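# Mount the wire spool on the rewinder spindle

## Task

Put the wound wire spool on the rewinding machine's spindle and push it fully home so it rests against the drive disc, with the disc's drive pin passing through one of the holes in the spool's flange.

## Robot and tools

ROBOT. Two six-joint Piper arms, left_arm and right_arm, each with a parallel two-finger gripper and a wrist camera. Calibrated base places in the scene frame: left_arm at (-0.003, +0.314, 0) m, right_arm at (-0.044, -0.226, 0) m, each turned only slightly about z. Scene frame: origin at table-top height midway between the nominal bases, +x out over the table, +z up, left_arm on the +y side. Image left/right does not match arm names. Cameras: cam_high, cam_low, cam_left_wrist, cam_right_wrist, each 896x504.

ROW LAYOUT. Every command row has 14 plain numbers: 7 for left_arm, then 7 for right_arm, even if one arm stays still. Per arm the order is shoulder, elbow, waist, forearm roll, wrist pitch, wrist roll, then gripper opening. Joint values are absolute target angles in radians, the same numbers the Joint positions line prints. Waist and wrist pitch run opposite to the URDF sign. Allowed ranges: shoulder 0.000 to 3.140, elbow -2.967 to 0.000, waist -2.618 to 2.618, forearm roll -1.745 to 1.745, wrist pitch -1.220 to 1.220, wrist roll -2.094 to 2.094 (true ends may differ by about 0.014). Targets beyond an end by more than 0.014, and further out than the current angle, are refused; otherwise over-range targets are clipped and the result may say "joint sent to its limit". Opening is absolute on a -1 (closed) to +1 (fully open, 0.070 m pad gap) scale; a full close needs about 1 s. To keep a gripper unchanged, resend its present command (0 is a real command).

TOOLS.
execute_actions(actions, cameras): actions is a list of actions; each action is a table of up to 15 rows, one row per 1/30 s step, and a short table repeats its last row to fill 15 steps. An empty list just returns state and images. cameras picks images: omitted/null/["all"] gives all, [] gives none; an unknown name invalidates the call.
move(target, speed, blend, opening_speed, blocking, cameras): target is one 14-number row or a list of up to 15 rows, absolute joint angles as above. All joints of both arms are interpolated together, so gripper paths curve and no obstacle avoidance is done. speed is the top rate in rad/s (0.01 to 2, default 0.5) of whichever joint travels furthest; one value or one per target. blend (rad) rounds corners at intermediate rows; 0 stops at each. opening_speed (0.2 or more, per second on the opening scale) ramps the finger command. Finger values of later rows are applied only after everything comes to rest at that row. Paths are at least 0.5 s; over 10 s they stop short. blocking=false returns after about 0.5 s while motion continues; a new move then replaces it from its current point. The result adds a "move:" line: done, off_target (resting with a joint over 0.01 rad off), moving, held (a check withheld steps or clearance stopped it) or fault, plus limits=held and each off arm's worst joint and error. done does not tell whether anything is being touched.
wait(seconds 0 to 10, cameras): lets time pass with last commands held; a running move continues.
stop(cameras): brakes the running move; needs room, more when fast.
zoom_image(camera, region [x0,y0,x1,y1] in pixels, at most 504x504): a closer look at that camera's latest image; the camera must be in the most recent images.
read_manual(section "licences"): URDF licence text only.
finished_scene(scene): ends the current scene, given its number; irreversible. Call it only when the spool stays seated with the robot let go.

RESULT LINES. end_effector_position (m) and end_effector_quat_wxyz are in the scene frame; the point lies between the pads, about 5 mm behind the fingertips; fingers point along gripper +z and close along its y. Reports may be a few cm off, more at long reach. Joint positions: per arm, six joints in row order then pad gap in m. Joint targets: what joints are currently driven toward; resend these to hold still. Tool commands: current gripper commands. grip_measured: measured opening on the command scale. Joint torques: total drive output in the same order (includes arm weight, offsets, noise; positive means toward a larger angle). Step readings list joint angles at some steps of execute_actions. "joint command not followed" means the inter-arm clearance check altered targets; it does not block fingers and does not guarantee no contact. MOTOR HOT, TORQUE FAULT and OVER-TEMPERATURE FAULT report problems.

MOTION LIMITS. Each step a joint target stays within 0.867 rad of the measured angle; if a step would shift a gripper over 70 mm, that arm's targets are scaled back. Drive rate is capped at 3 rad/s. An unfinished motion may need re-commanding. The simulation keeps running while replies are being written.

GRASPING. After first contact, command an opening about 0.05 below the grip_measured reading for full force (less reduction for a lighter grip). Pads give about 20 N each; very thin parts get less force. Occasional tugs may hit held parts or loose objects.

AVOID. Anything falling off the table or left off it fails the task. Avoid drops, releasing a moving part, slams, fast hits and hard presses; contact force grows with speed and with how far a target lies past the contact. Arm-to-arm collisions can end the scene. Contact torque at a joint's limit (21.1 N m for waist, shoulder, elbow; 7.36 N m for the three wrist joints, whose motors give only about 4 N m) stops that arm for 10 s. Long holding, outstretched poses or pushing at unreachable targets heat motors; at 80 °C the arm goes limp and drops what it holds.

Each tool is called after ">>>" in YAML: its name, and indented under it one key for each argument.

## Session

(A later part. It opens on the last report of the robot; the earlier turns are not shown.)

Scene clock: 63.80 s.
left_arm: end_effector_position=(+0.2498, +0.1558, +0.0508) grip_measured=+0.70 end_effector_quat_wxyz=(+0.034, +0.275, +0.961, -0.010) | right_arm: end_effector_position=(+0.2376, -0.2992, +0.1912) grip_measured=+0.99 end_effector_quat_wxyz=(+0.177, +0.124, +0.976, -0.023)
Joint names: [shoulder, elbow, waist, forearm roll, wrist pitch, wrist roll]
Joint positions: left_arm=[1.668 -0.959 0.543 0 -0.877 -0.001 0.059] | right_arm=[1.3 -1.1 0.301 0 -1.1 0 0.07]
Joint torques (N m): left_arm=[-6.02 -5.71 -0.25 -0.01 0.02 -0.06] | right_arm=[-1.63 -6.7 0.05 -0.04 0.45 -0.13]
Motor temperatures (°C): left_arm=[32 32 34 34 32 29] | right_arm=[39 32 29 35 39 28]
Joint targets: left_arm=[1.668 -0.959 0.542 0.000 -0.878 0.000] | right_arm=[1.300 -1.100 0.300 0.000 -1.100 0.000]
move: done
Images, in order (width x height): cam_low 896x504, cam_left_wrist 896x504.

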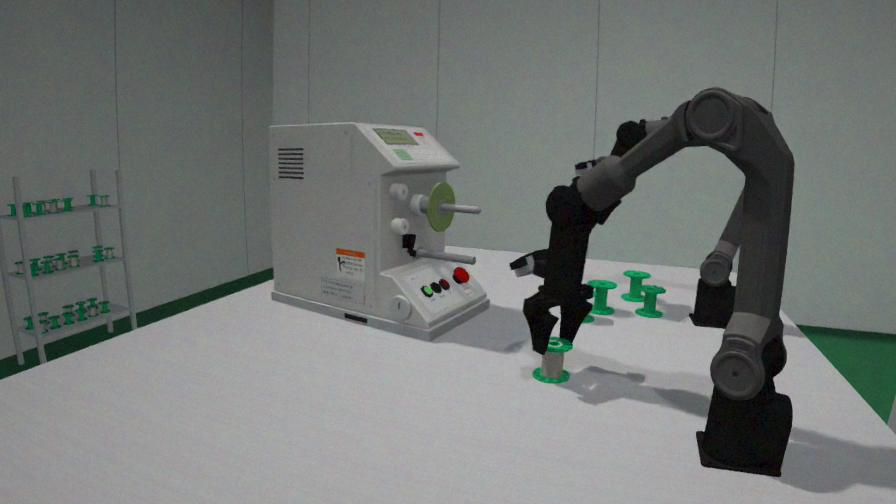

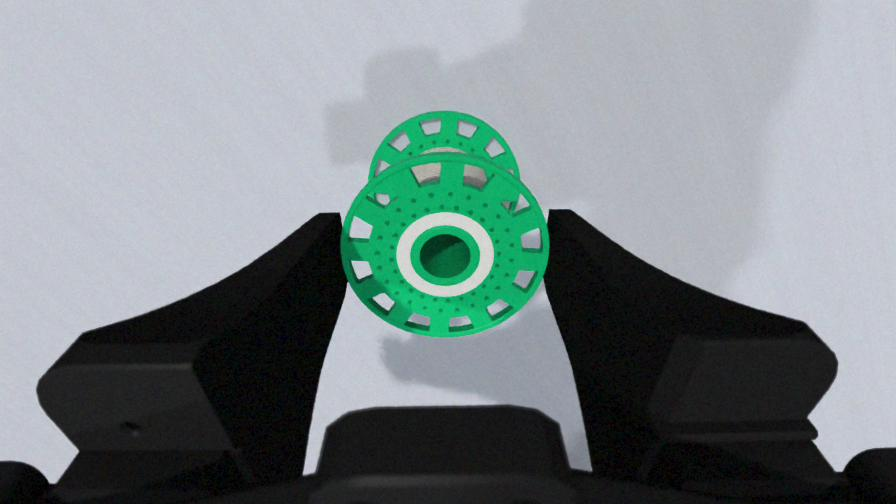

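>>> move:
  target: [1.6683, -0.9594, 0.542, 0, -0.8783, 0, 1.0, 1.3, -1.1, 0.3, 0, -1.1, 0, 1]
  opening_speed: 0.4
  cameras: ["cam_left_wrist", "cam_low"]

>>> move:
  target:
    - [1.5943, -1.0830, 0.542, 0, -1.0759, 0, 1, 1.3, -1.1, 0.3, 0, -1.1, 0, 1]
    - [1.3, -1.1, -1.2, 0, -1.1, 0, 1, 1.5, -1.2, -0.4, 0, -0.2, 0, 1]
    - [1.3, -1.1, -1.2, 0, -1.1, 0, 1, 1.5764, -0.4882, -0.8257, -0.1, 0.652, 0.03, 1]
    - [1.3, -1.1, -1.2, 0, -1.1, 0, 1, 1.8953, -0.4209, -0.8257, -0.075, 1.0385, 0.0145, 1]
  speed: [0.3, 1.2, 0.8, 0.4]
  blend: [0.03, 0.15, 0.1, 0]
  cameras: ["cam_right_wrist", "cam_low", "cam_high"]

>>> zoom_image:
  camera: "cam_right_wrist"
  region: [300, 0, 600, 240]

Scene clock: 72.00 s.
left_arm: end_effector_position=(+0.2500, +0.1557, +0.0513) grip_measured=+0.99 end_effector_quat_wxyz=(+0.035, +0.275, +0.961, -0.010) | right_arm: end_effector_position=(+0.2376, -0.2992, +0.1912) grip_measured=+0.99 end_effector_quat_wxyz=(+0.177, +0.124, +0.976, -0.023)
Joint names: [shoulder, elbow, waist, forearm roll, wrist pitch, wrist roll]
Joint positions: left_arm=[1.667 -0.96 0.543 0 -0.878 -0.001 0.07] | right_arm=[1.3 -1.1 0.301 0 -1.1 0 0.07]
Joint torques (N m): left_arm=[-5.03 -4.6 -0.15 -0.09 0.11 -0.1] | right_arm=[-1.58 -6.65 0.14 -0.02 0.5 -0.11]
Motor temperatures (°C): left_arm=[32 32 34 34 32 29] | right_arm=[39 33 29 35 38 28]
Joint targets: left_arm=[1.668 -0.959 0.542 0.000 -0.878 0.000] | right_arm=[1.300 -1.100 0.300 0.000 -1.100 0.000]
move: done
Images, in order (width x height): cam_low 896x504, cam_left_wrist 896x504.

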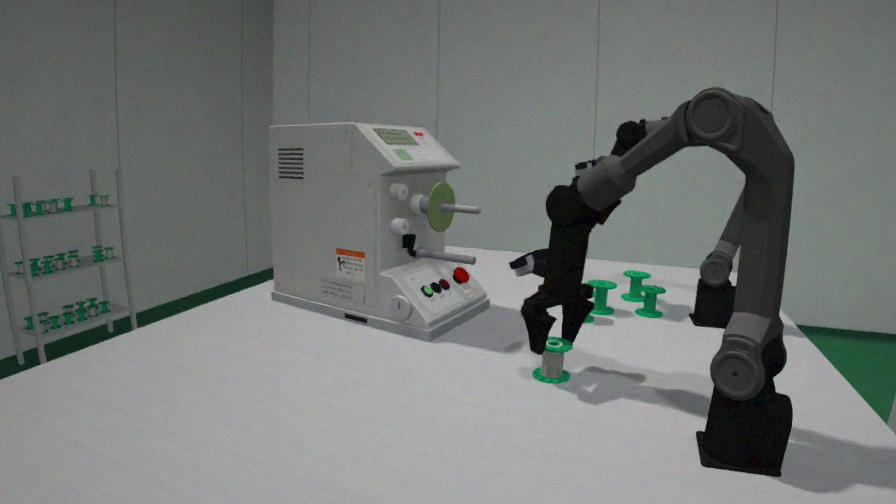

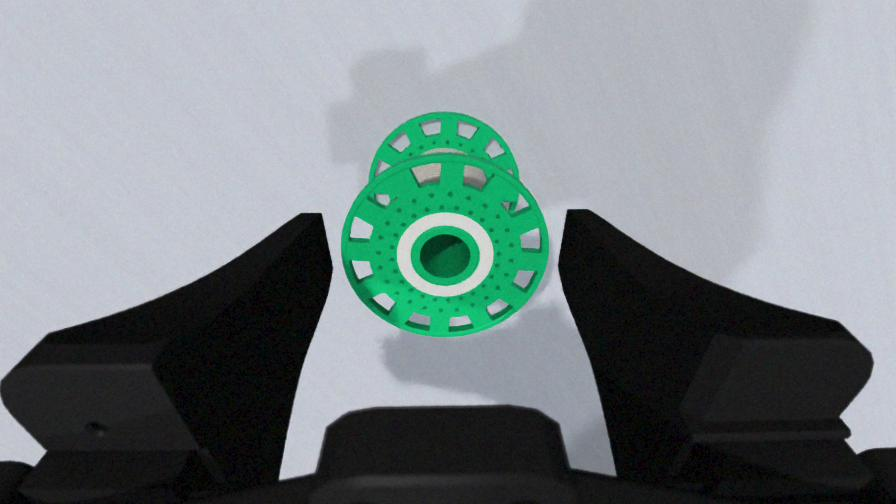

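Scene clock: 76.57 s.
left_arm: end_effector_position=(+0.1064, +0.5832, +0.1912) grip_measured=+0.99 end_effector_quat_wxyz=(+0.148, -0.550, +0.816, +0.099) | right_arm: end_effector_position=(+0.2029, +0.0908, +0.0591) grip_measured=+0.99 end_effector_quat_wxyz=(+0.510, -0.372, +0.730, +0.260)
Joint names: [shoulder, elbow, waist, forearm roll, wrist pitch, wrist roll]
Joint positions: left_arm=[1.3 -1.1 -1.201 0 -1.1 -0.001 0.07] | right_arm=[1.897 -0.421 -0.826 -0.075 1.039 0.015 0.07]
Joint torques (N m): left_arm=[-2.52 -7.49 1.18 0.02 0.38 -0.08] | right_arm=[-4.21 -2.29 1.3 0.14 0.99 -0.13]
Motor temperatures (°C): left_arm=[32 32 34 34 32 29] | right_arm=[39 33 29 35 38 28]
Joint targets: left_arm=[1.300 -1.100 -1.200 0.000 -1.100 0.000] | right_arm=[1.895 -0.421 -0.826 -0.075 1.038 0.015]
move: done
Images, in order (width x height): cam_high 896x504, cam_low 896x504, cam_right_wrist 896x504.

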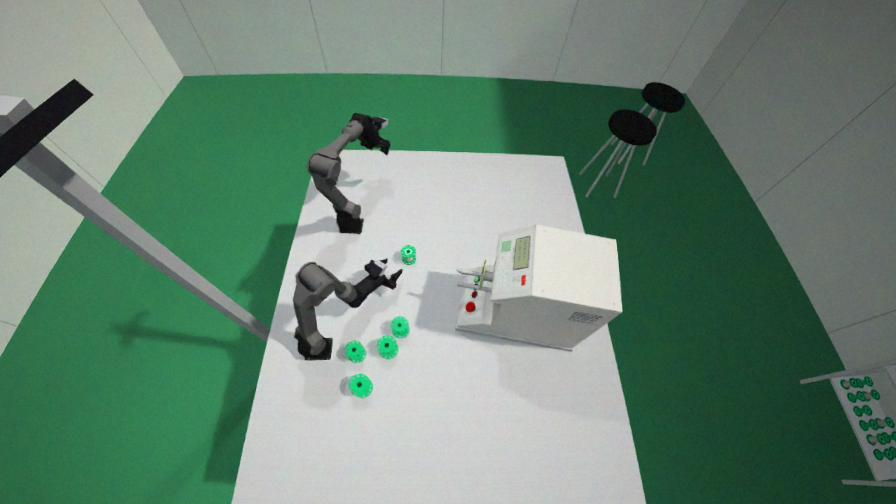

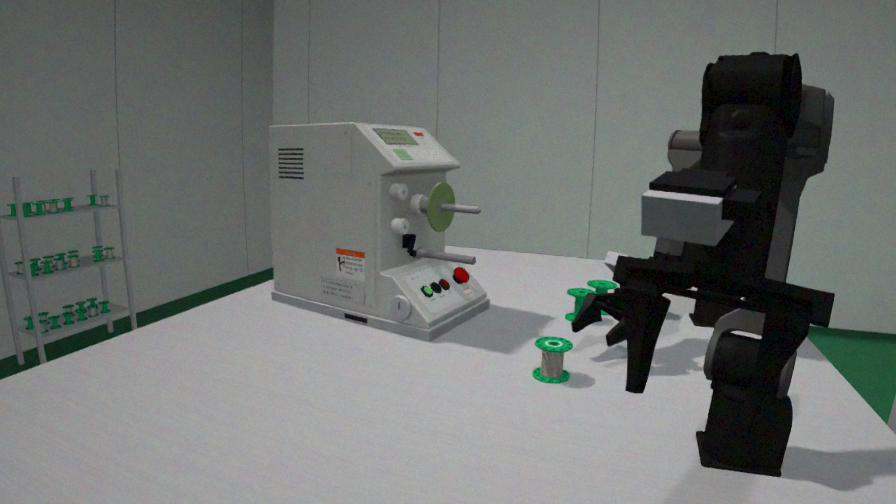

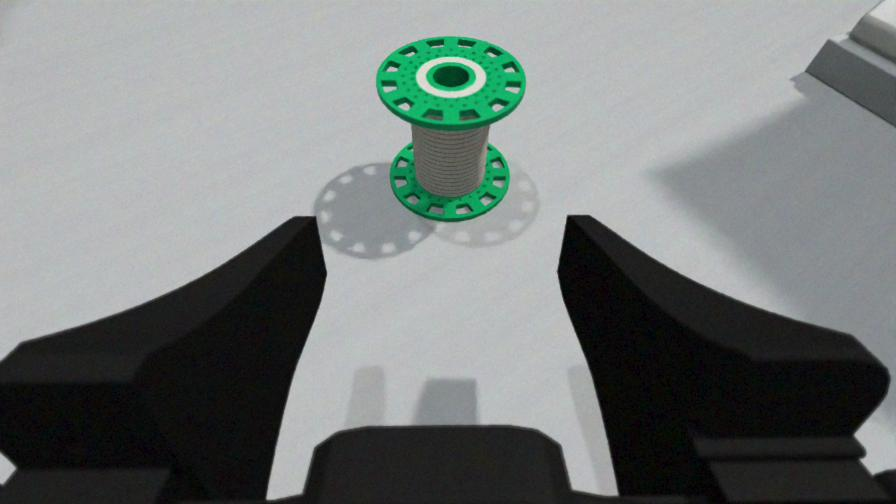

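Scaled by 1.680 from the camera's 896x504 image, which has a finer 1280x720 frame.

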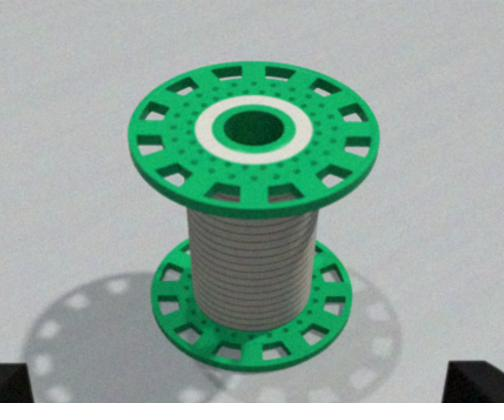

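>>> move:
  target:
    - [1.3, -1.1, -1.2, 0, -1.1, 0, 1, 2.1253, -0.5877, -0.8212, -0.0772, 1.1017, 0.0099, 1]
  speed: 0.3
  cameras: ["cam_right_wrist", "cam_low"]

>>> zoom_image:
  camera: "cam_right_wrist"
  region: [300, 0, 600, 280]

Scene clock: 82.03 s.
left_arm: end_effector_position=(+0.1064, +0.5832, +0.1912) grip_measured=+0.99 end_effector_quat_wxyz=(+0.148, -0.550, +0.816, +0.099) | right_arm: end_effector_position=(+0.2291, +0.1209, +0.0200) grip_measured=+0.99 end_effector_quat_wxyz=(+0.511, -0.372, +0.730, +0.260)
Joint names: [shoulder, elbow, waist, forearm roll, wrist pitch, wrist roll]
Joint positions: left_arm=[1.3 -1.1 -1.201 0 -1.1 -0.001 0.07] | right_arm=[2.127 -0.589 -0.822 -0.077 1.102 0.01 0.07]
Joint torques (N m): left_arm=[-2.58 -6.9 1.12 -0.04 0.32 -0.02] | right_arm=[-5.16 -1.83 1.25 -0.04 1.15 -0.14]
Motor temperatures (°C): left_arm=[32 32 34 34 32 29] | right_arm=[39 32 29 35 39 28]
Joint targets: left_arm=[1.300 -1.100 -1.200 0.000 -1.100 0.000] | right_arm=[2.125 -0.588 -0.821 -0.077 1.102 0.010]
move: done
Images, in order (width x height): cam_low 896x504, cam_right_wrist 896x504.

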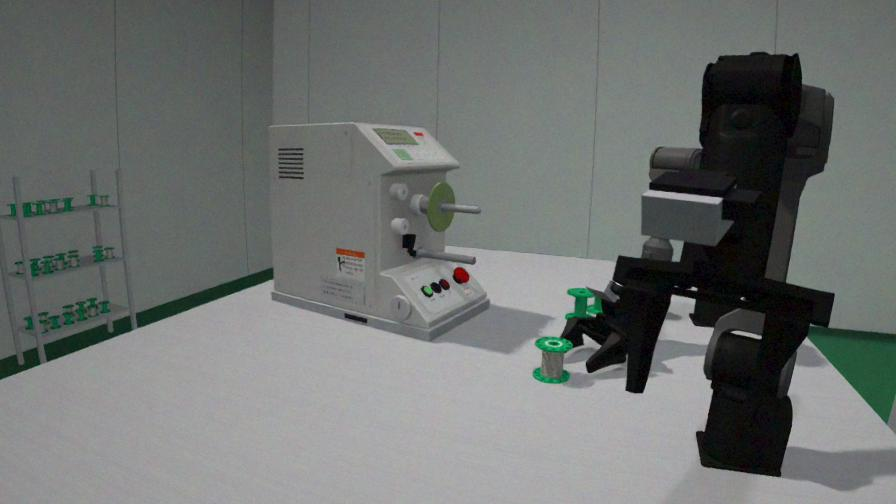

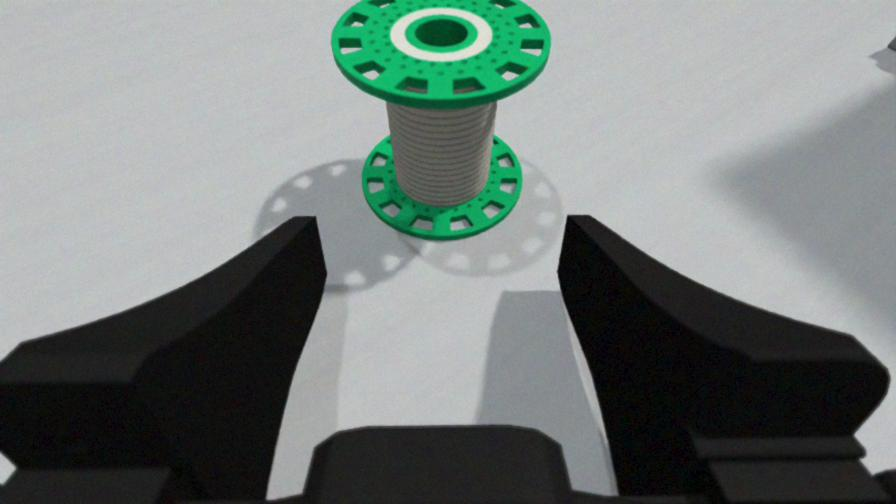

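Scaled by 1.680 from the camera's 896x504 image, which has a finer 1280x720 frame.

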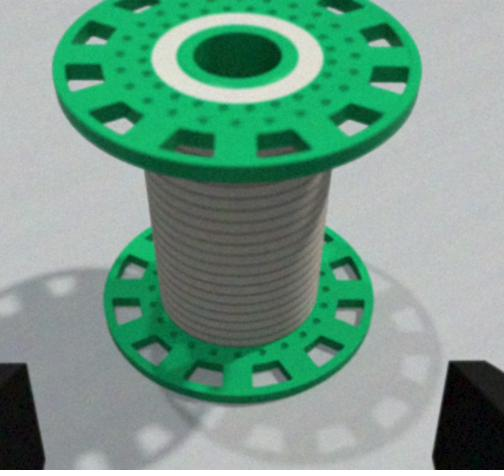

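>>> move:
  target: [1.3, -1.1, -1.2, 0, -1.1, 0, 1, 2.1810, -0.7798, -0.8329, -0.0705, 0.9655, 0.0190, 1]
  speed: 0.2
  cameras: ["cam_right_wrist", "cam_low"]

>>> zoom_image:
  camera: "cam_right_wrist"
  region: [280, 50, 600, 370]

Scene clock: 84.40 s.
left_arm: end_effector_position=(+0.1064, +0.5832, +0.1912) grip_measured=+0.99 end_effector_quat_wxyz=(+0.148, -0.550, +0.816, +0.099) | right_arm: end_effector_position=(+0.2558, +0.1574, +0.0197) grip_measured=+0.99 end_effector_quat_wxyz=(+0.511, -0.372, +0.729, +0.260)
Joint names: [shoulder, elbow, waist, forearm roll, wrist pitch, wrist roll]
Joint positions: left_arm=[1.3 -1.1 -1.201 0 -1.1 -0.001 0.07] | right_arm=[2.181 -0.781 -0.833 -0.071 0.965 0.019 0.07]
Joint torques (N m): left_arm=[-2.58 -6.47 1.13 -0.07 0.27 0.01] | right_arm=[-4.96 -2.22 0.19 0.17 1.25 -0.03]
Motor temperatures (°C): left_arm=[32 32 34 34 32 29] | right_arm=[39 32 29 35 39 28]
Joint targets: left_arm=[1.300 -1.100 -1.200 0.000 -1.100 0.000] | right_arm=[2.181 -0.780 -0.833 -0.070 0.965 0.019]
move: done
Images, in order (width x height): cam_low 896x504, cam_right_wrist 896x504.

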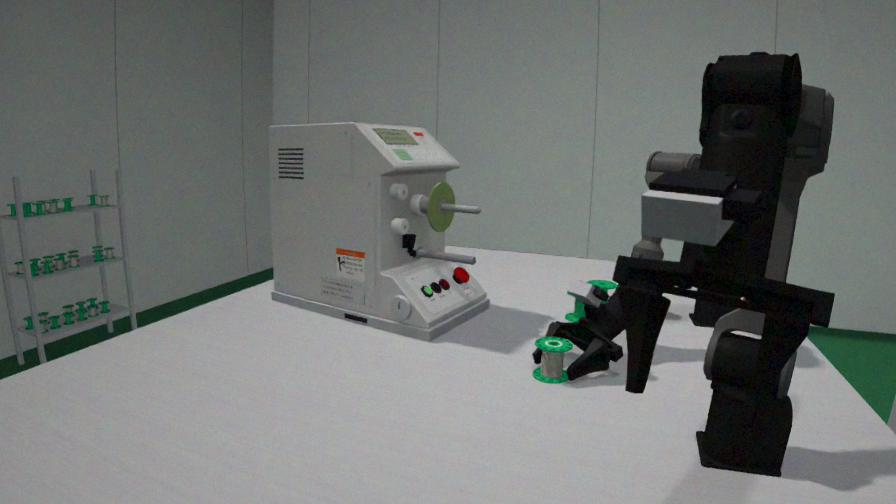

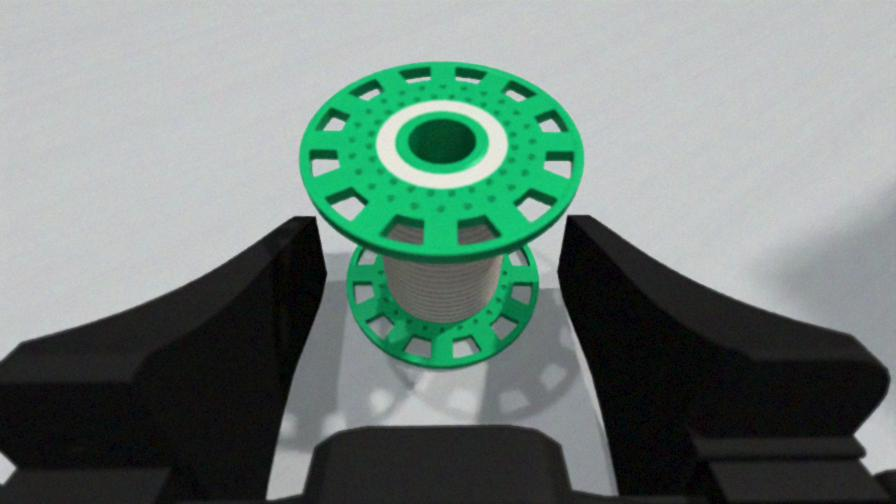

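Scaled by 1.575 from the camera's 896x504 image, which has a finer 1280x720 frame.

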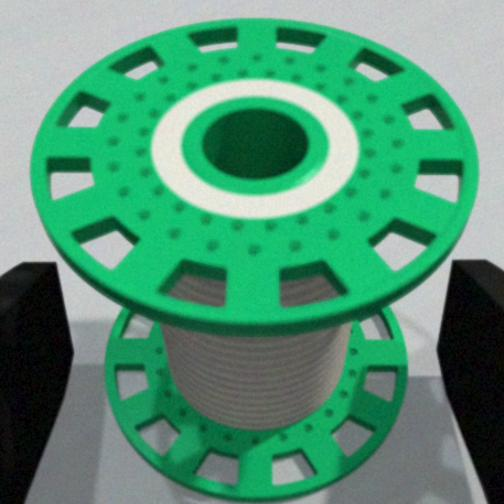

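>>> move:
  target:
    - [1.3, -1.1, -1.2, 0, -1.1, 0, 1, 2.1810, -0.7798, -0.8329, -0.0705, 0.9655, 0.0190, 0.02]
    - [1.3, -1.1, -1.2, 0, -1.1, 0, 1, 2.1810, -0.7798, -0.8329, -0.0705, 0.9655, 0.0190, -0.12]
  opening_speed: 0.4
  cameras: ["cam_right_wrist"]

Scene clock: 89.13 s.
left_arm: end_effector_position=(+0.1064, +0.5832, +0.1912) grip_measured=+0.99 end_effector_quat_wxyz=(+0.148, -0.550, +0.816, +0.099) | right_arm: end_effector_position=(+0.2556, +0.1572, +0.0196) grip_measured=-0.02 end_effector_quat_wxyz=(+0.511, -0.372, +0.730, +0.260)
Joint names: [shoulder, elbow, waist, forearm roll, wrist pitch, wrist roll]
Joint positions: left_arm=[1.3 -1.1 -1.201 0 -1.1 -0.001 0.07] | right_arm=[2.181 -0.78 -0.833 -0.071 0.966 0.019 0.034]
Joint torques (N m): left_arm=[-2.62 -5.73 1.06 -0.11 0.27 0.08] | right_arm=[-5.85 -1.91 0.93 -0.03 1.19 -0.14]
Motor temperatures (°C): left_arm=[32 32 34 34 32 29] | right_arm=[39 32 29 35 39 28]
Joint targets: left_arm=[1.300 -1.100 -1.200 0.000 -1.100 0.000] | right_arm=[2.181 -0.780 -0.833 -0.071 0.965 0.019]
move: done
Images, in order (width x height): cam_right_wrist 896x504.

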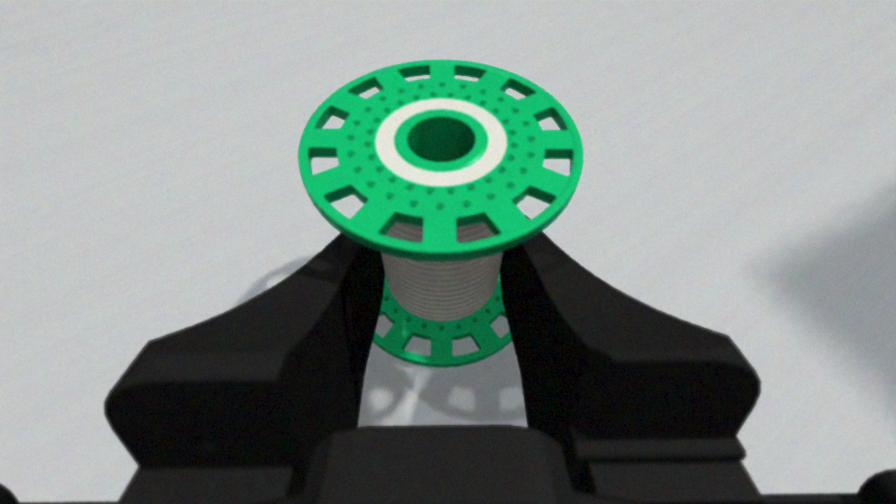

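>>> move:
  target:
    - [1.3, -1.1, -1.2, 0, -1.1, 0, 1, 1.93, -0.79, -0.833, -0.07, 0.9655, 0.019, -0.12]
    - [1.3, -1.1, -1.2, 0, -1.1, 0, 1, 1.8948, -1.1267, -0.0165, -1.1639, 1.1164, -0.7761, -0.12]
  speed: [0.3, 0.5]
  blend: 0.05
  cameras: ["cam_right_wrist", "cam_low", "cam_high"]

>>> zoom_image:
  camera: "cam_high"
  region: [432, 246, 492, 296]

>>> zoom_image:
  camera: "cam_low"
  region: [420, 180, 530, 250]

>>> zoom_image:
  camera: "cam_right_wrist"
  region: [350, 310, 550, 430]

Scene clock: 98.60 s.
left_arm: end_effector_position=(+0.1064, +0.5832, +0.1912) grip_measured=+0.99 end_effector_quat_wxyz=(+0.148, -0.550, +0.816, +0.099) | right_arm: end_effector_position=(+0.4038, -0.0141, +0.2375) grip_measured=-0.02 end_effector_quat_wxyz=(+0.682, -0.682, +0.187, -0.187)
Joint names: [shoulder, elbow, waist, forearm roll, wrist pitch, wrist roll]
Joint positions: left_arm=[1.3 -1.1 -1.201 0 -1.1 -0.001 0.07] | right_arm=[1.895 -1.127 -0.016 -1.164 1.117 -0.776 0.034]
Joint torques (N m): left_arm=[-2.67 -5.66 0.99 -0.07 0.32 0.16] | right_arm=[-6.2 -5.79 -0.01 1.34 1.28 0.06]
Motor temperatures (°C): left_arm=[32 32 34 34 32 29] | right_arm=[40 32 29 35 39 28]
Joint targets: left_arm=[1.300 -1.100 -1.200 0.000 -1.100 0.000] | right_arm=[1.895 -1.127 -0.017 -1.164 1.116 -0.776]
move: done
Images, in order (width x height): cam_high 896x504, cam_low 896x504, cam_right_wrist 896x504.

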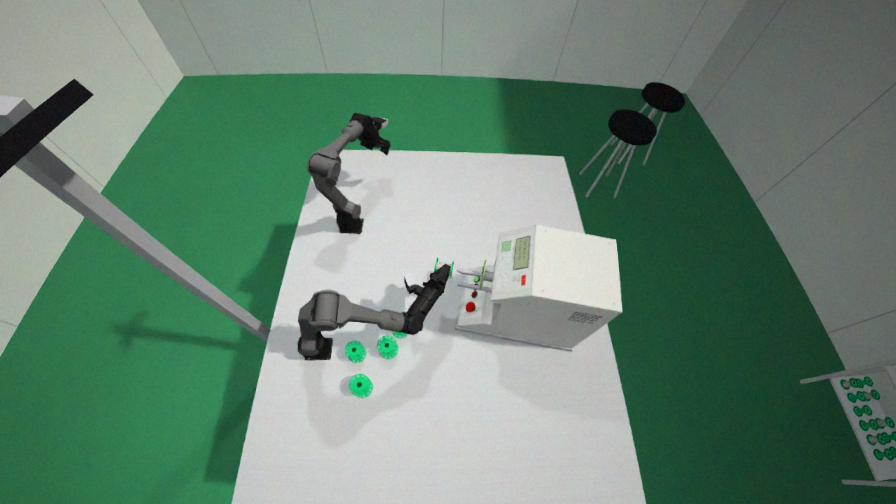

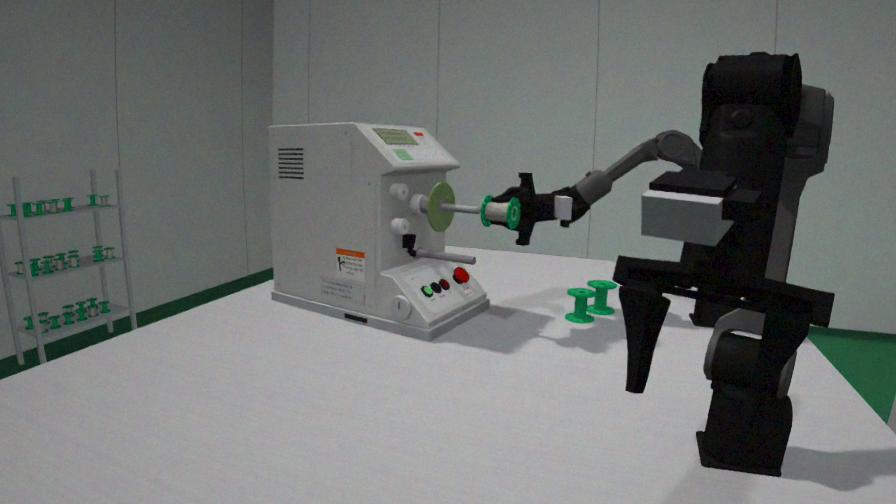

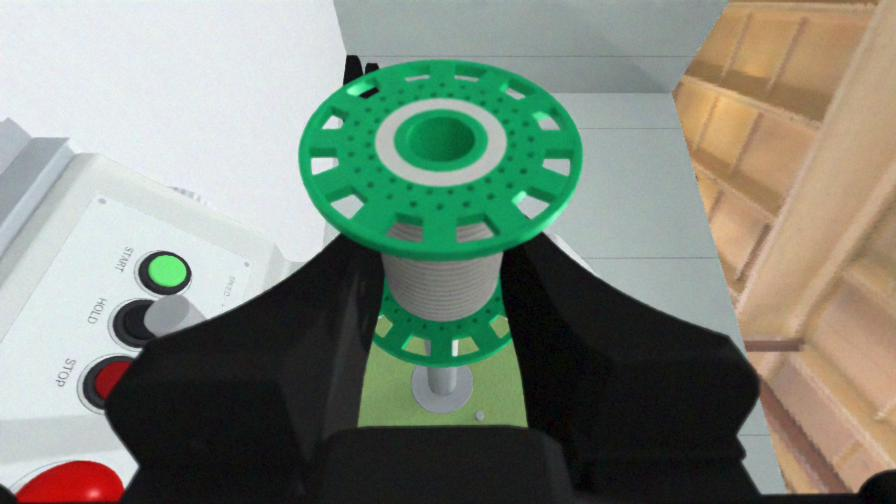

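Scaled by 8.400 from the camera's 896x504 image, which has a finer 1280x720 frame.

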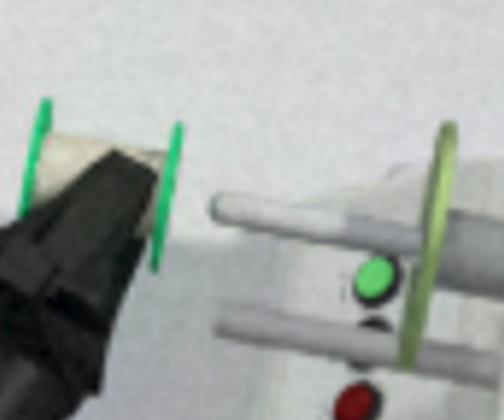

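Scaled by 4.582 from the camera's 896x504 image, which has a finer 1280x720 frame.

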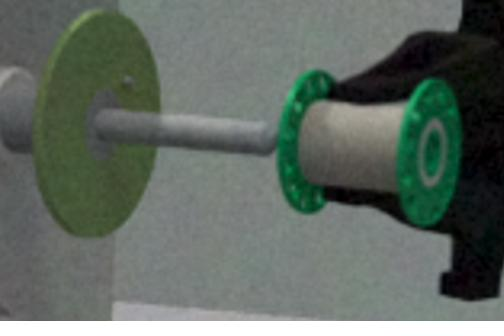

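Scaled by 2.520 from the camera's 896x504 image, which has a finer 1280x720 frame.

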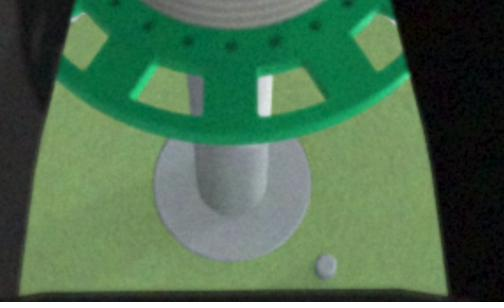

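>>> move:
  target: [1.3, -1.1, -1.2, 0, -1.1, 0, 1, 1.9208, -1.1653, -0.0070, -1.1770, 1.1183, -0.7600, -0.12]
  speed: 0.1
  cameras: ["cam_right_wrist", "cam_low", "cam_high"]

>>> zoom_image:
  camera: "cam_high"
  region: [440, 255, 490, 290]

>>> zoom_image:
  camera: "cam_low"
  region: [425, 185, 515, 240]

>>> zoom_image:
  camera: "cam_right_wrist"
  region: [350, 310, 550, 430]

Scene clock: 106.77 s.
left_arm: end_effector_position=(+0.1064, +0.5832, +0.1912) grip_measured=+0.99 end_effector_quat_wxyz=(+0.148, -0.550, +0.816, +0.099) | right_arm: end_effector_position=(+0.4123, -0.0167, +0.2367) grip_measured=-0.02 end_effector_quat_wxyz=(+0.682, -0.682, +0.188, -0.187)
Joint names: [shoulder, elbow, waist, forearm roll, wrist pitch, wrist roll]
Joint positions: left_arm=[1.3 -1.1 -1.201 0 -1.1 -0.001 0.07] | right_arm=[1.921 -1.166 -0.007 -1.177 1.117 -0.76 0.034]
Joint torques (N m): left_arm=[-2.7 -5.91 0.93 -0.05 0.34 0.21] | right_arm=[-5.75 -6.4 0.84 1.18 1.31 -0.01]
Motor temperatures (°C): left_arm=[32 31 34 34 32 29] | right_arm=[40 32 29 36 39 28]
Joint targets: left_arm=[1.300 -1.100 -1.200 0.000 -1.100 0.000] | right_arm=[1.921 -1.165 -0.007 -1.177 1.118 -0.760]
move: done
Images, in order (width x height): cam_high 896x504, cam_low 896x504, cam_right_wrist 896x504.

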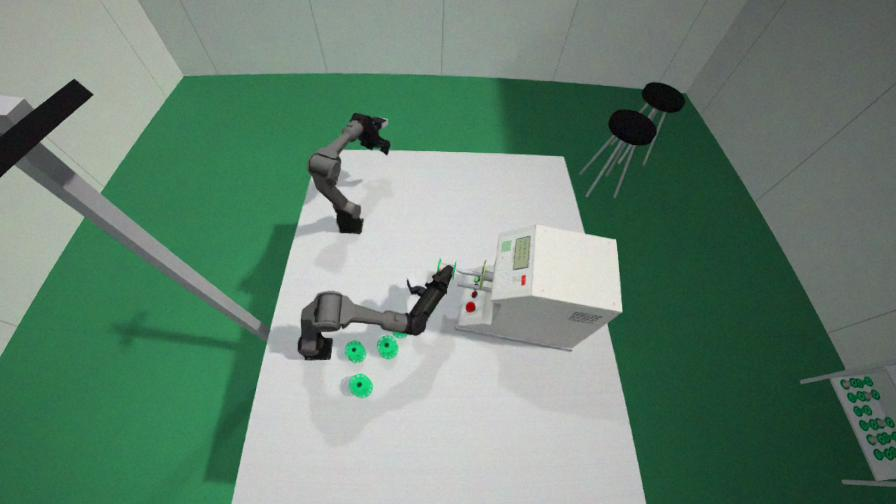

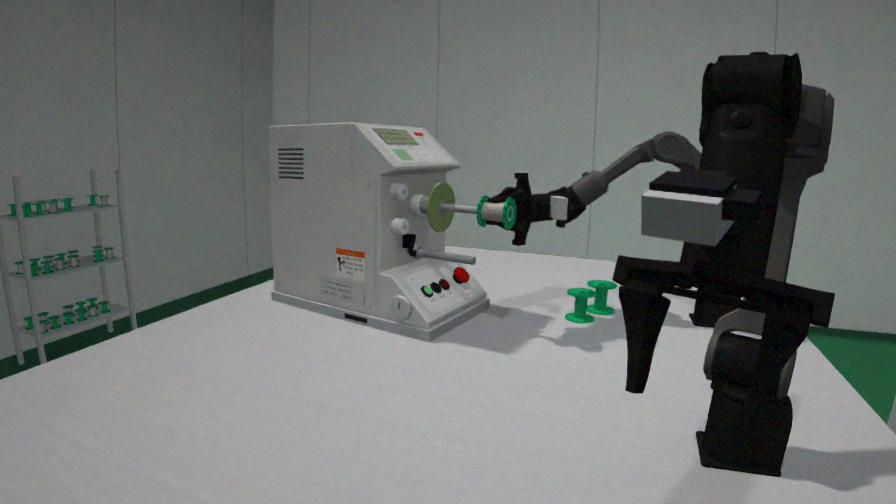

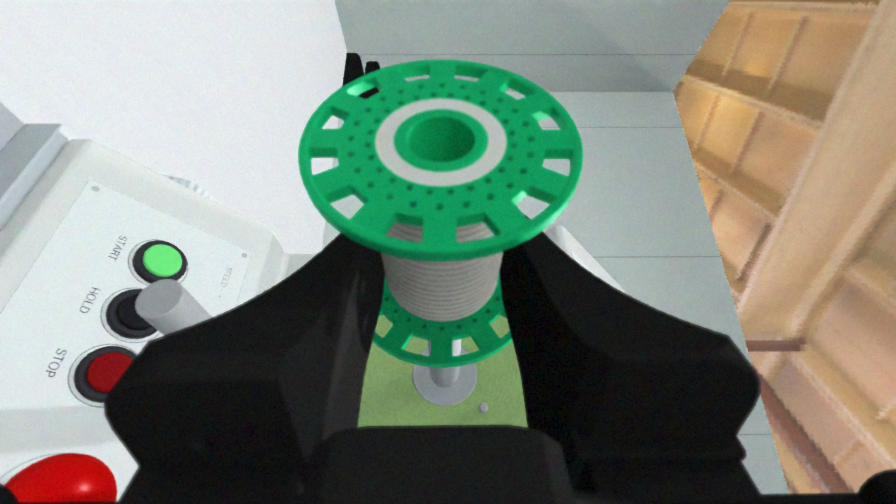

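Scaled by 10.080 from the camera's 896x504 image, which has a finer 1280x720 frame.

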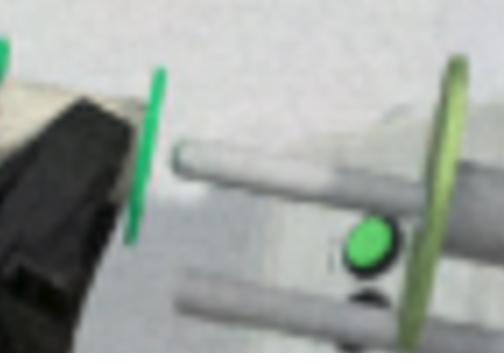

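Scaled by 5.600 from the camera's 896x504 image, which has a finer 1280x720 frame.

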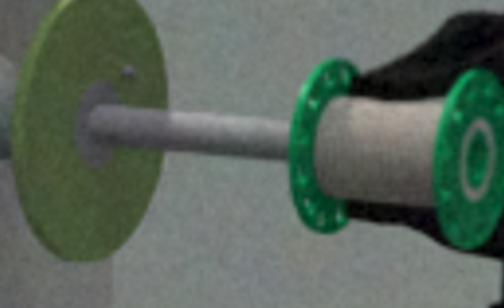

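Scaled by 2.520 from the camera's 896x504 image, which has a finer 1280x720 frame.

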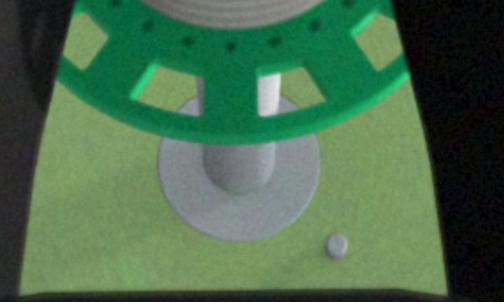

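>>> move:
  target: [1.3, -1.1, -1.2, 0, -1.1, 0, 1, 1.9639, -1.2379, 0.0030, -1.1978, 1.1146, -0.7263, -0.09]
  speed: 0.06
  cameras: ["cam_right_wrist", "cam_low", "cam_high"]

>>> zoom_image:
  camera: "cam_high"
  region: [440, 255, 490, 290]

>>> zoom_image:
  camera: "cam_low"
  region: [425, 185, 515, 240]

>>> zoom_image:
  camera: "cam_right_wrist"
  region: [350, 310, 550, 430]

Scene clock: 110.93 s.
left_arm: end_effector_position=(+0.1064, +0.5832, +0.1912) grip_measured=+0.99 end_effector_quat_wxyz=(+0.148, -0.550, +0.816, +0.099) | right_arm: end_effector_position=(+0.4266, -0.0186, +0.2376) grip_measured=-0.02 end_effector_quat_wxyz=(+0.682, -0.682, +0.186, -0.187)
Joint names: [shoulder, elbow, waist, forearm roll, wrist pitch, wrist roll]
Joint positions: left_arm=[1.3 -1.1 -1.201 0 -1.1 -0.001 0.07] | right_arm=[1.964 -1.238 0.001 -1.198 1.116 -0.727 0.034]
Joint torques (N m): left_arm=[-2.75 -6.11 0.92 -0.02 0.37 0.24] | right_arm=[-5.95 -6.48 7.78 2.05 0.04 -0.01]
Motor temperatures (°C): left_arm=[32 31 34 34 32 29] | right_arm=[41 32 29 36 39 28]
Joint targets: left_arm=[1.300 -1.100 -1.200 0.000 -1.100 0.000] | right_arm=[1.964 -1.238 0.003 -1.198 1.115 -0.726]
move: done
Images, in order (width x height): cam_high 896x504, cam_low 896x504, cam_right_wrist 896x504.

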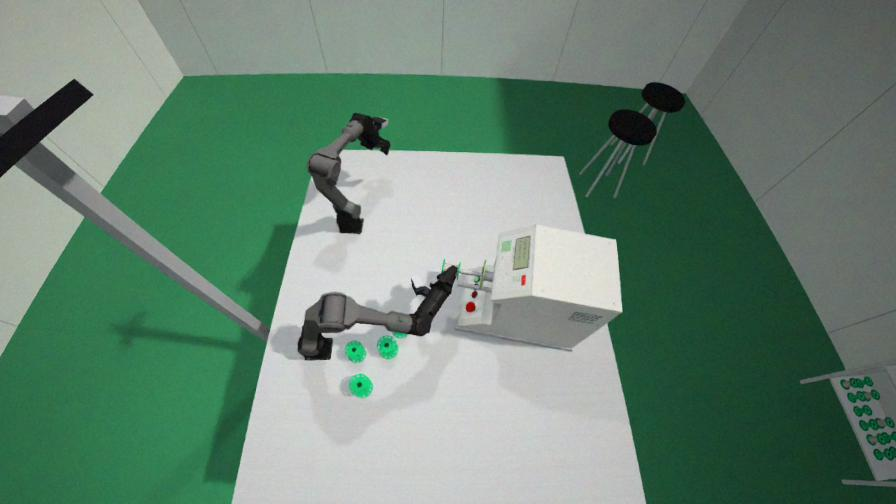

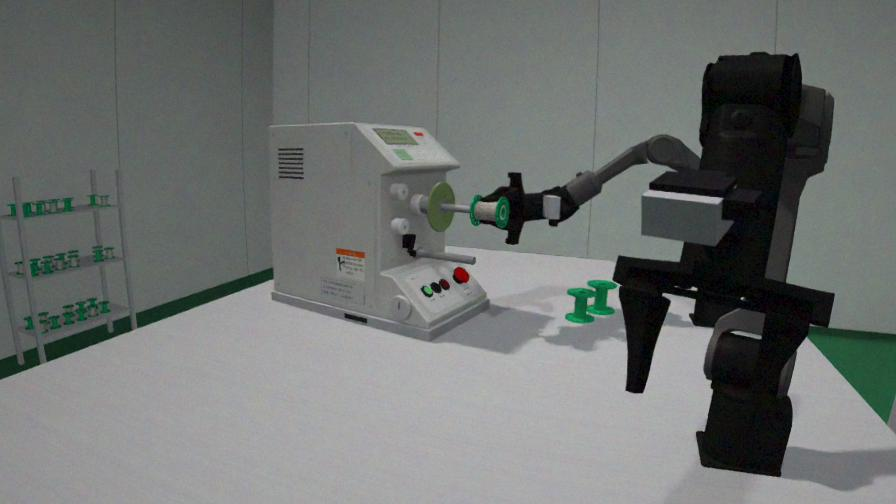

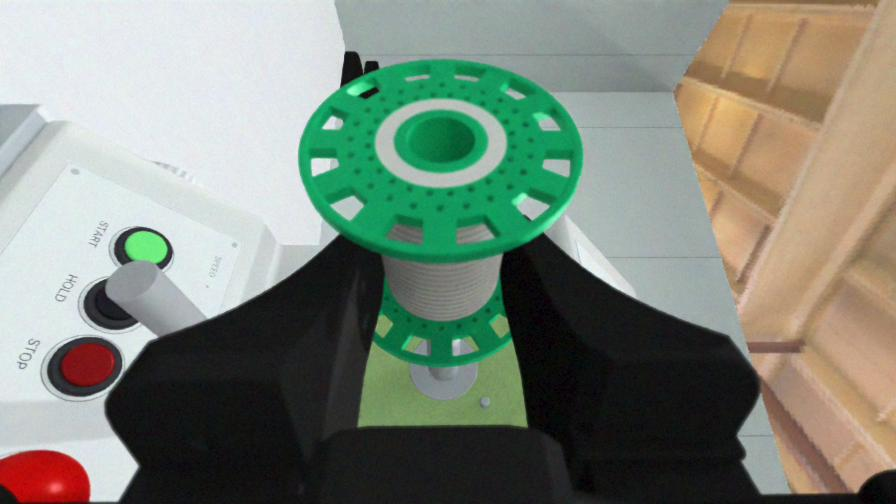

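Scaled by 10.080 from the camera's 896x504 image, which has a finer 1280x720 frame.

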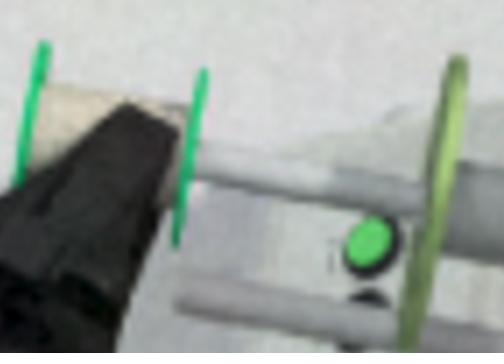

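Scaled by 5.600 from the camera's 896x504 image, which has a finer 1280x720 frame.

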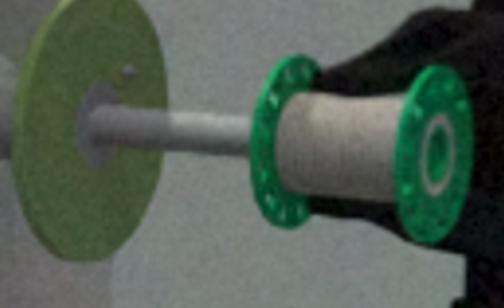

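Scaled by 2.520 from the camera's 896x504 image, which has a finer 1280x720 frame.

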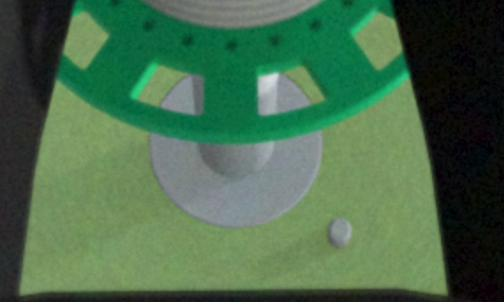

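>>> move:
  target: [1.3, -1.1, -1.2, 0, -1.1, 0, 1, 1.9754, -1.2573, 0.0049, -1.2034, 1.1136, -0.7173, -0.09]
  speed: 0.05
  cameras: ["cam_right_wrist"]

Scene clock: 114.03 s.
left_arm: end_effector_position=(+0.1064, +0.5832, +0.1912) grip_measured=+0.99 end_effector_quat_wxyz=(+0.148, -0.550, +0.816, +0.099) | right_arm: end_effector_position=(+0.4308, -0.0201, +0.2371) grip_measured=-0.02 end_effector_quat_wxyz=(+0.682, -0.682, +0.187, -0.187)
Joint names: [shoulder, elbow, waist, forearm roll, wrist pitch, wrist roll]
Joint positions: left_arm=[1.3 -1.1 -1.201 0 -1.1 -0.001 0.07] | right_arm=[1.975 -1.257 0.005 -1.203 1.114 -0.717 0.034]
Joint torques (N m): left_arm=[-2.78 -6.29 0.91 0 0.37 0.23] | right_arm=[-5.85 -7.3 6.55 2.06 0.18 0.02]
Motor temperatures (°C): left_arm=[32 31 34 34 32 29] | right_arm=[41 32 29 38 39 28]
Joint targets: left_arm=[1.300 -1.100 -1.200 0.000 -1.100 0.000] | right_arm=[1.975 -1.257 0.005 -1.203 1.114 -0.717]
move: done
Images, in order (width x height): cam_right_wrist 896x504.

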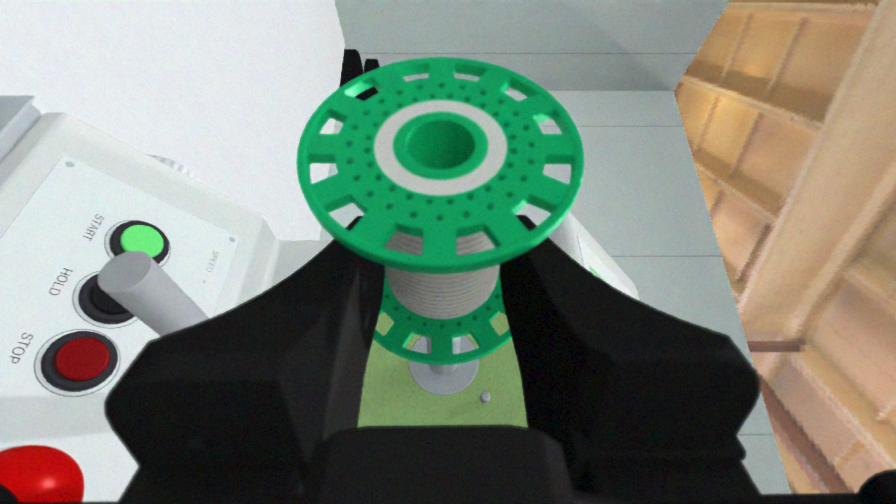

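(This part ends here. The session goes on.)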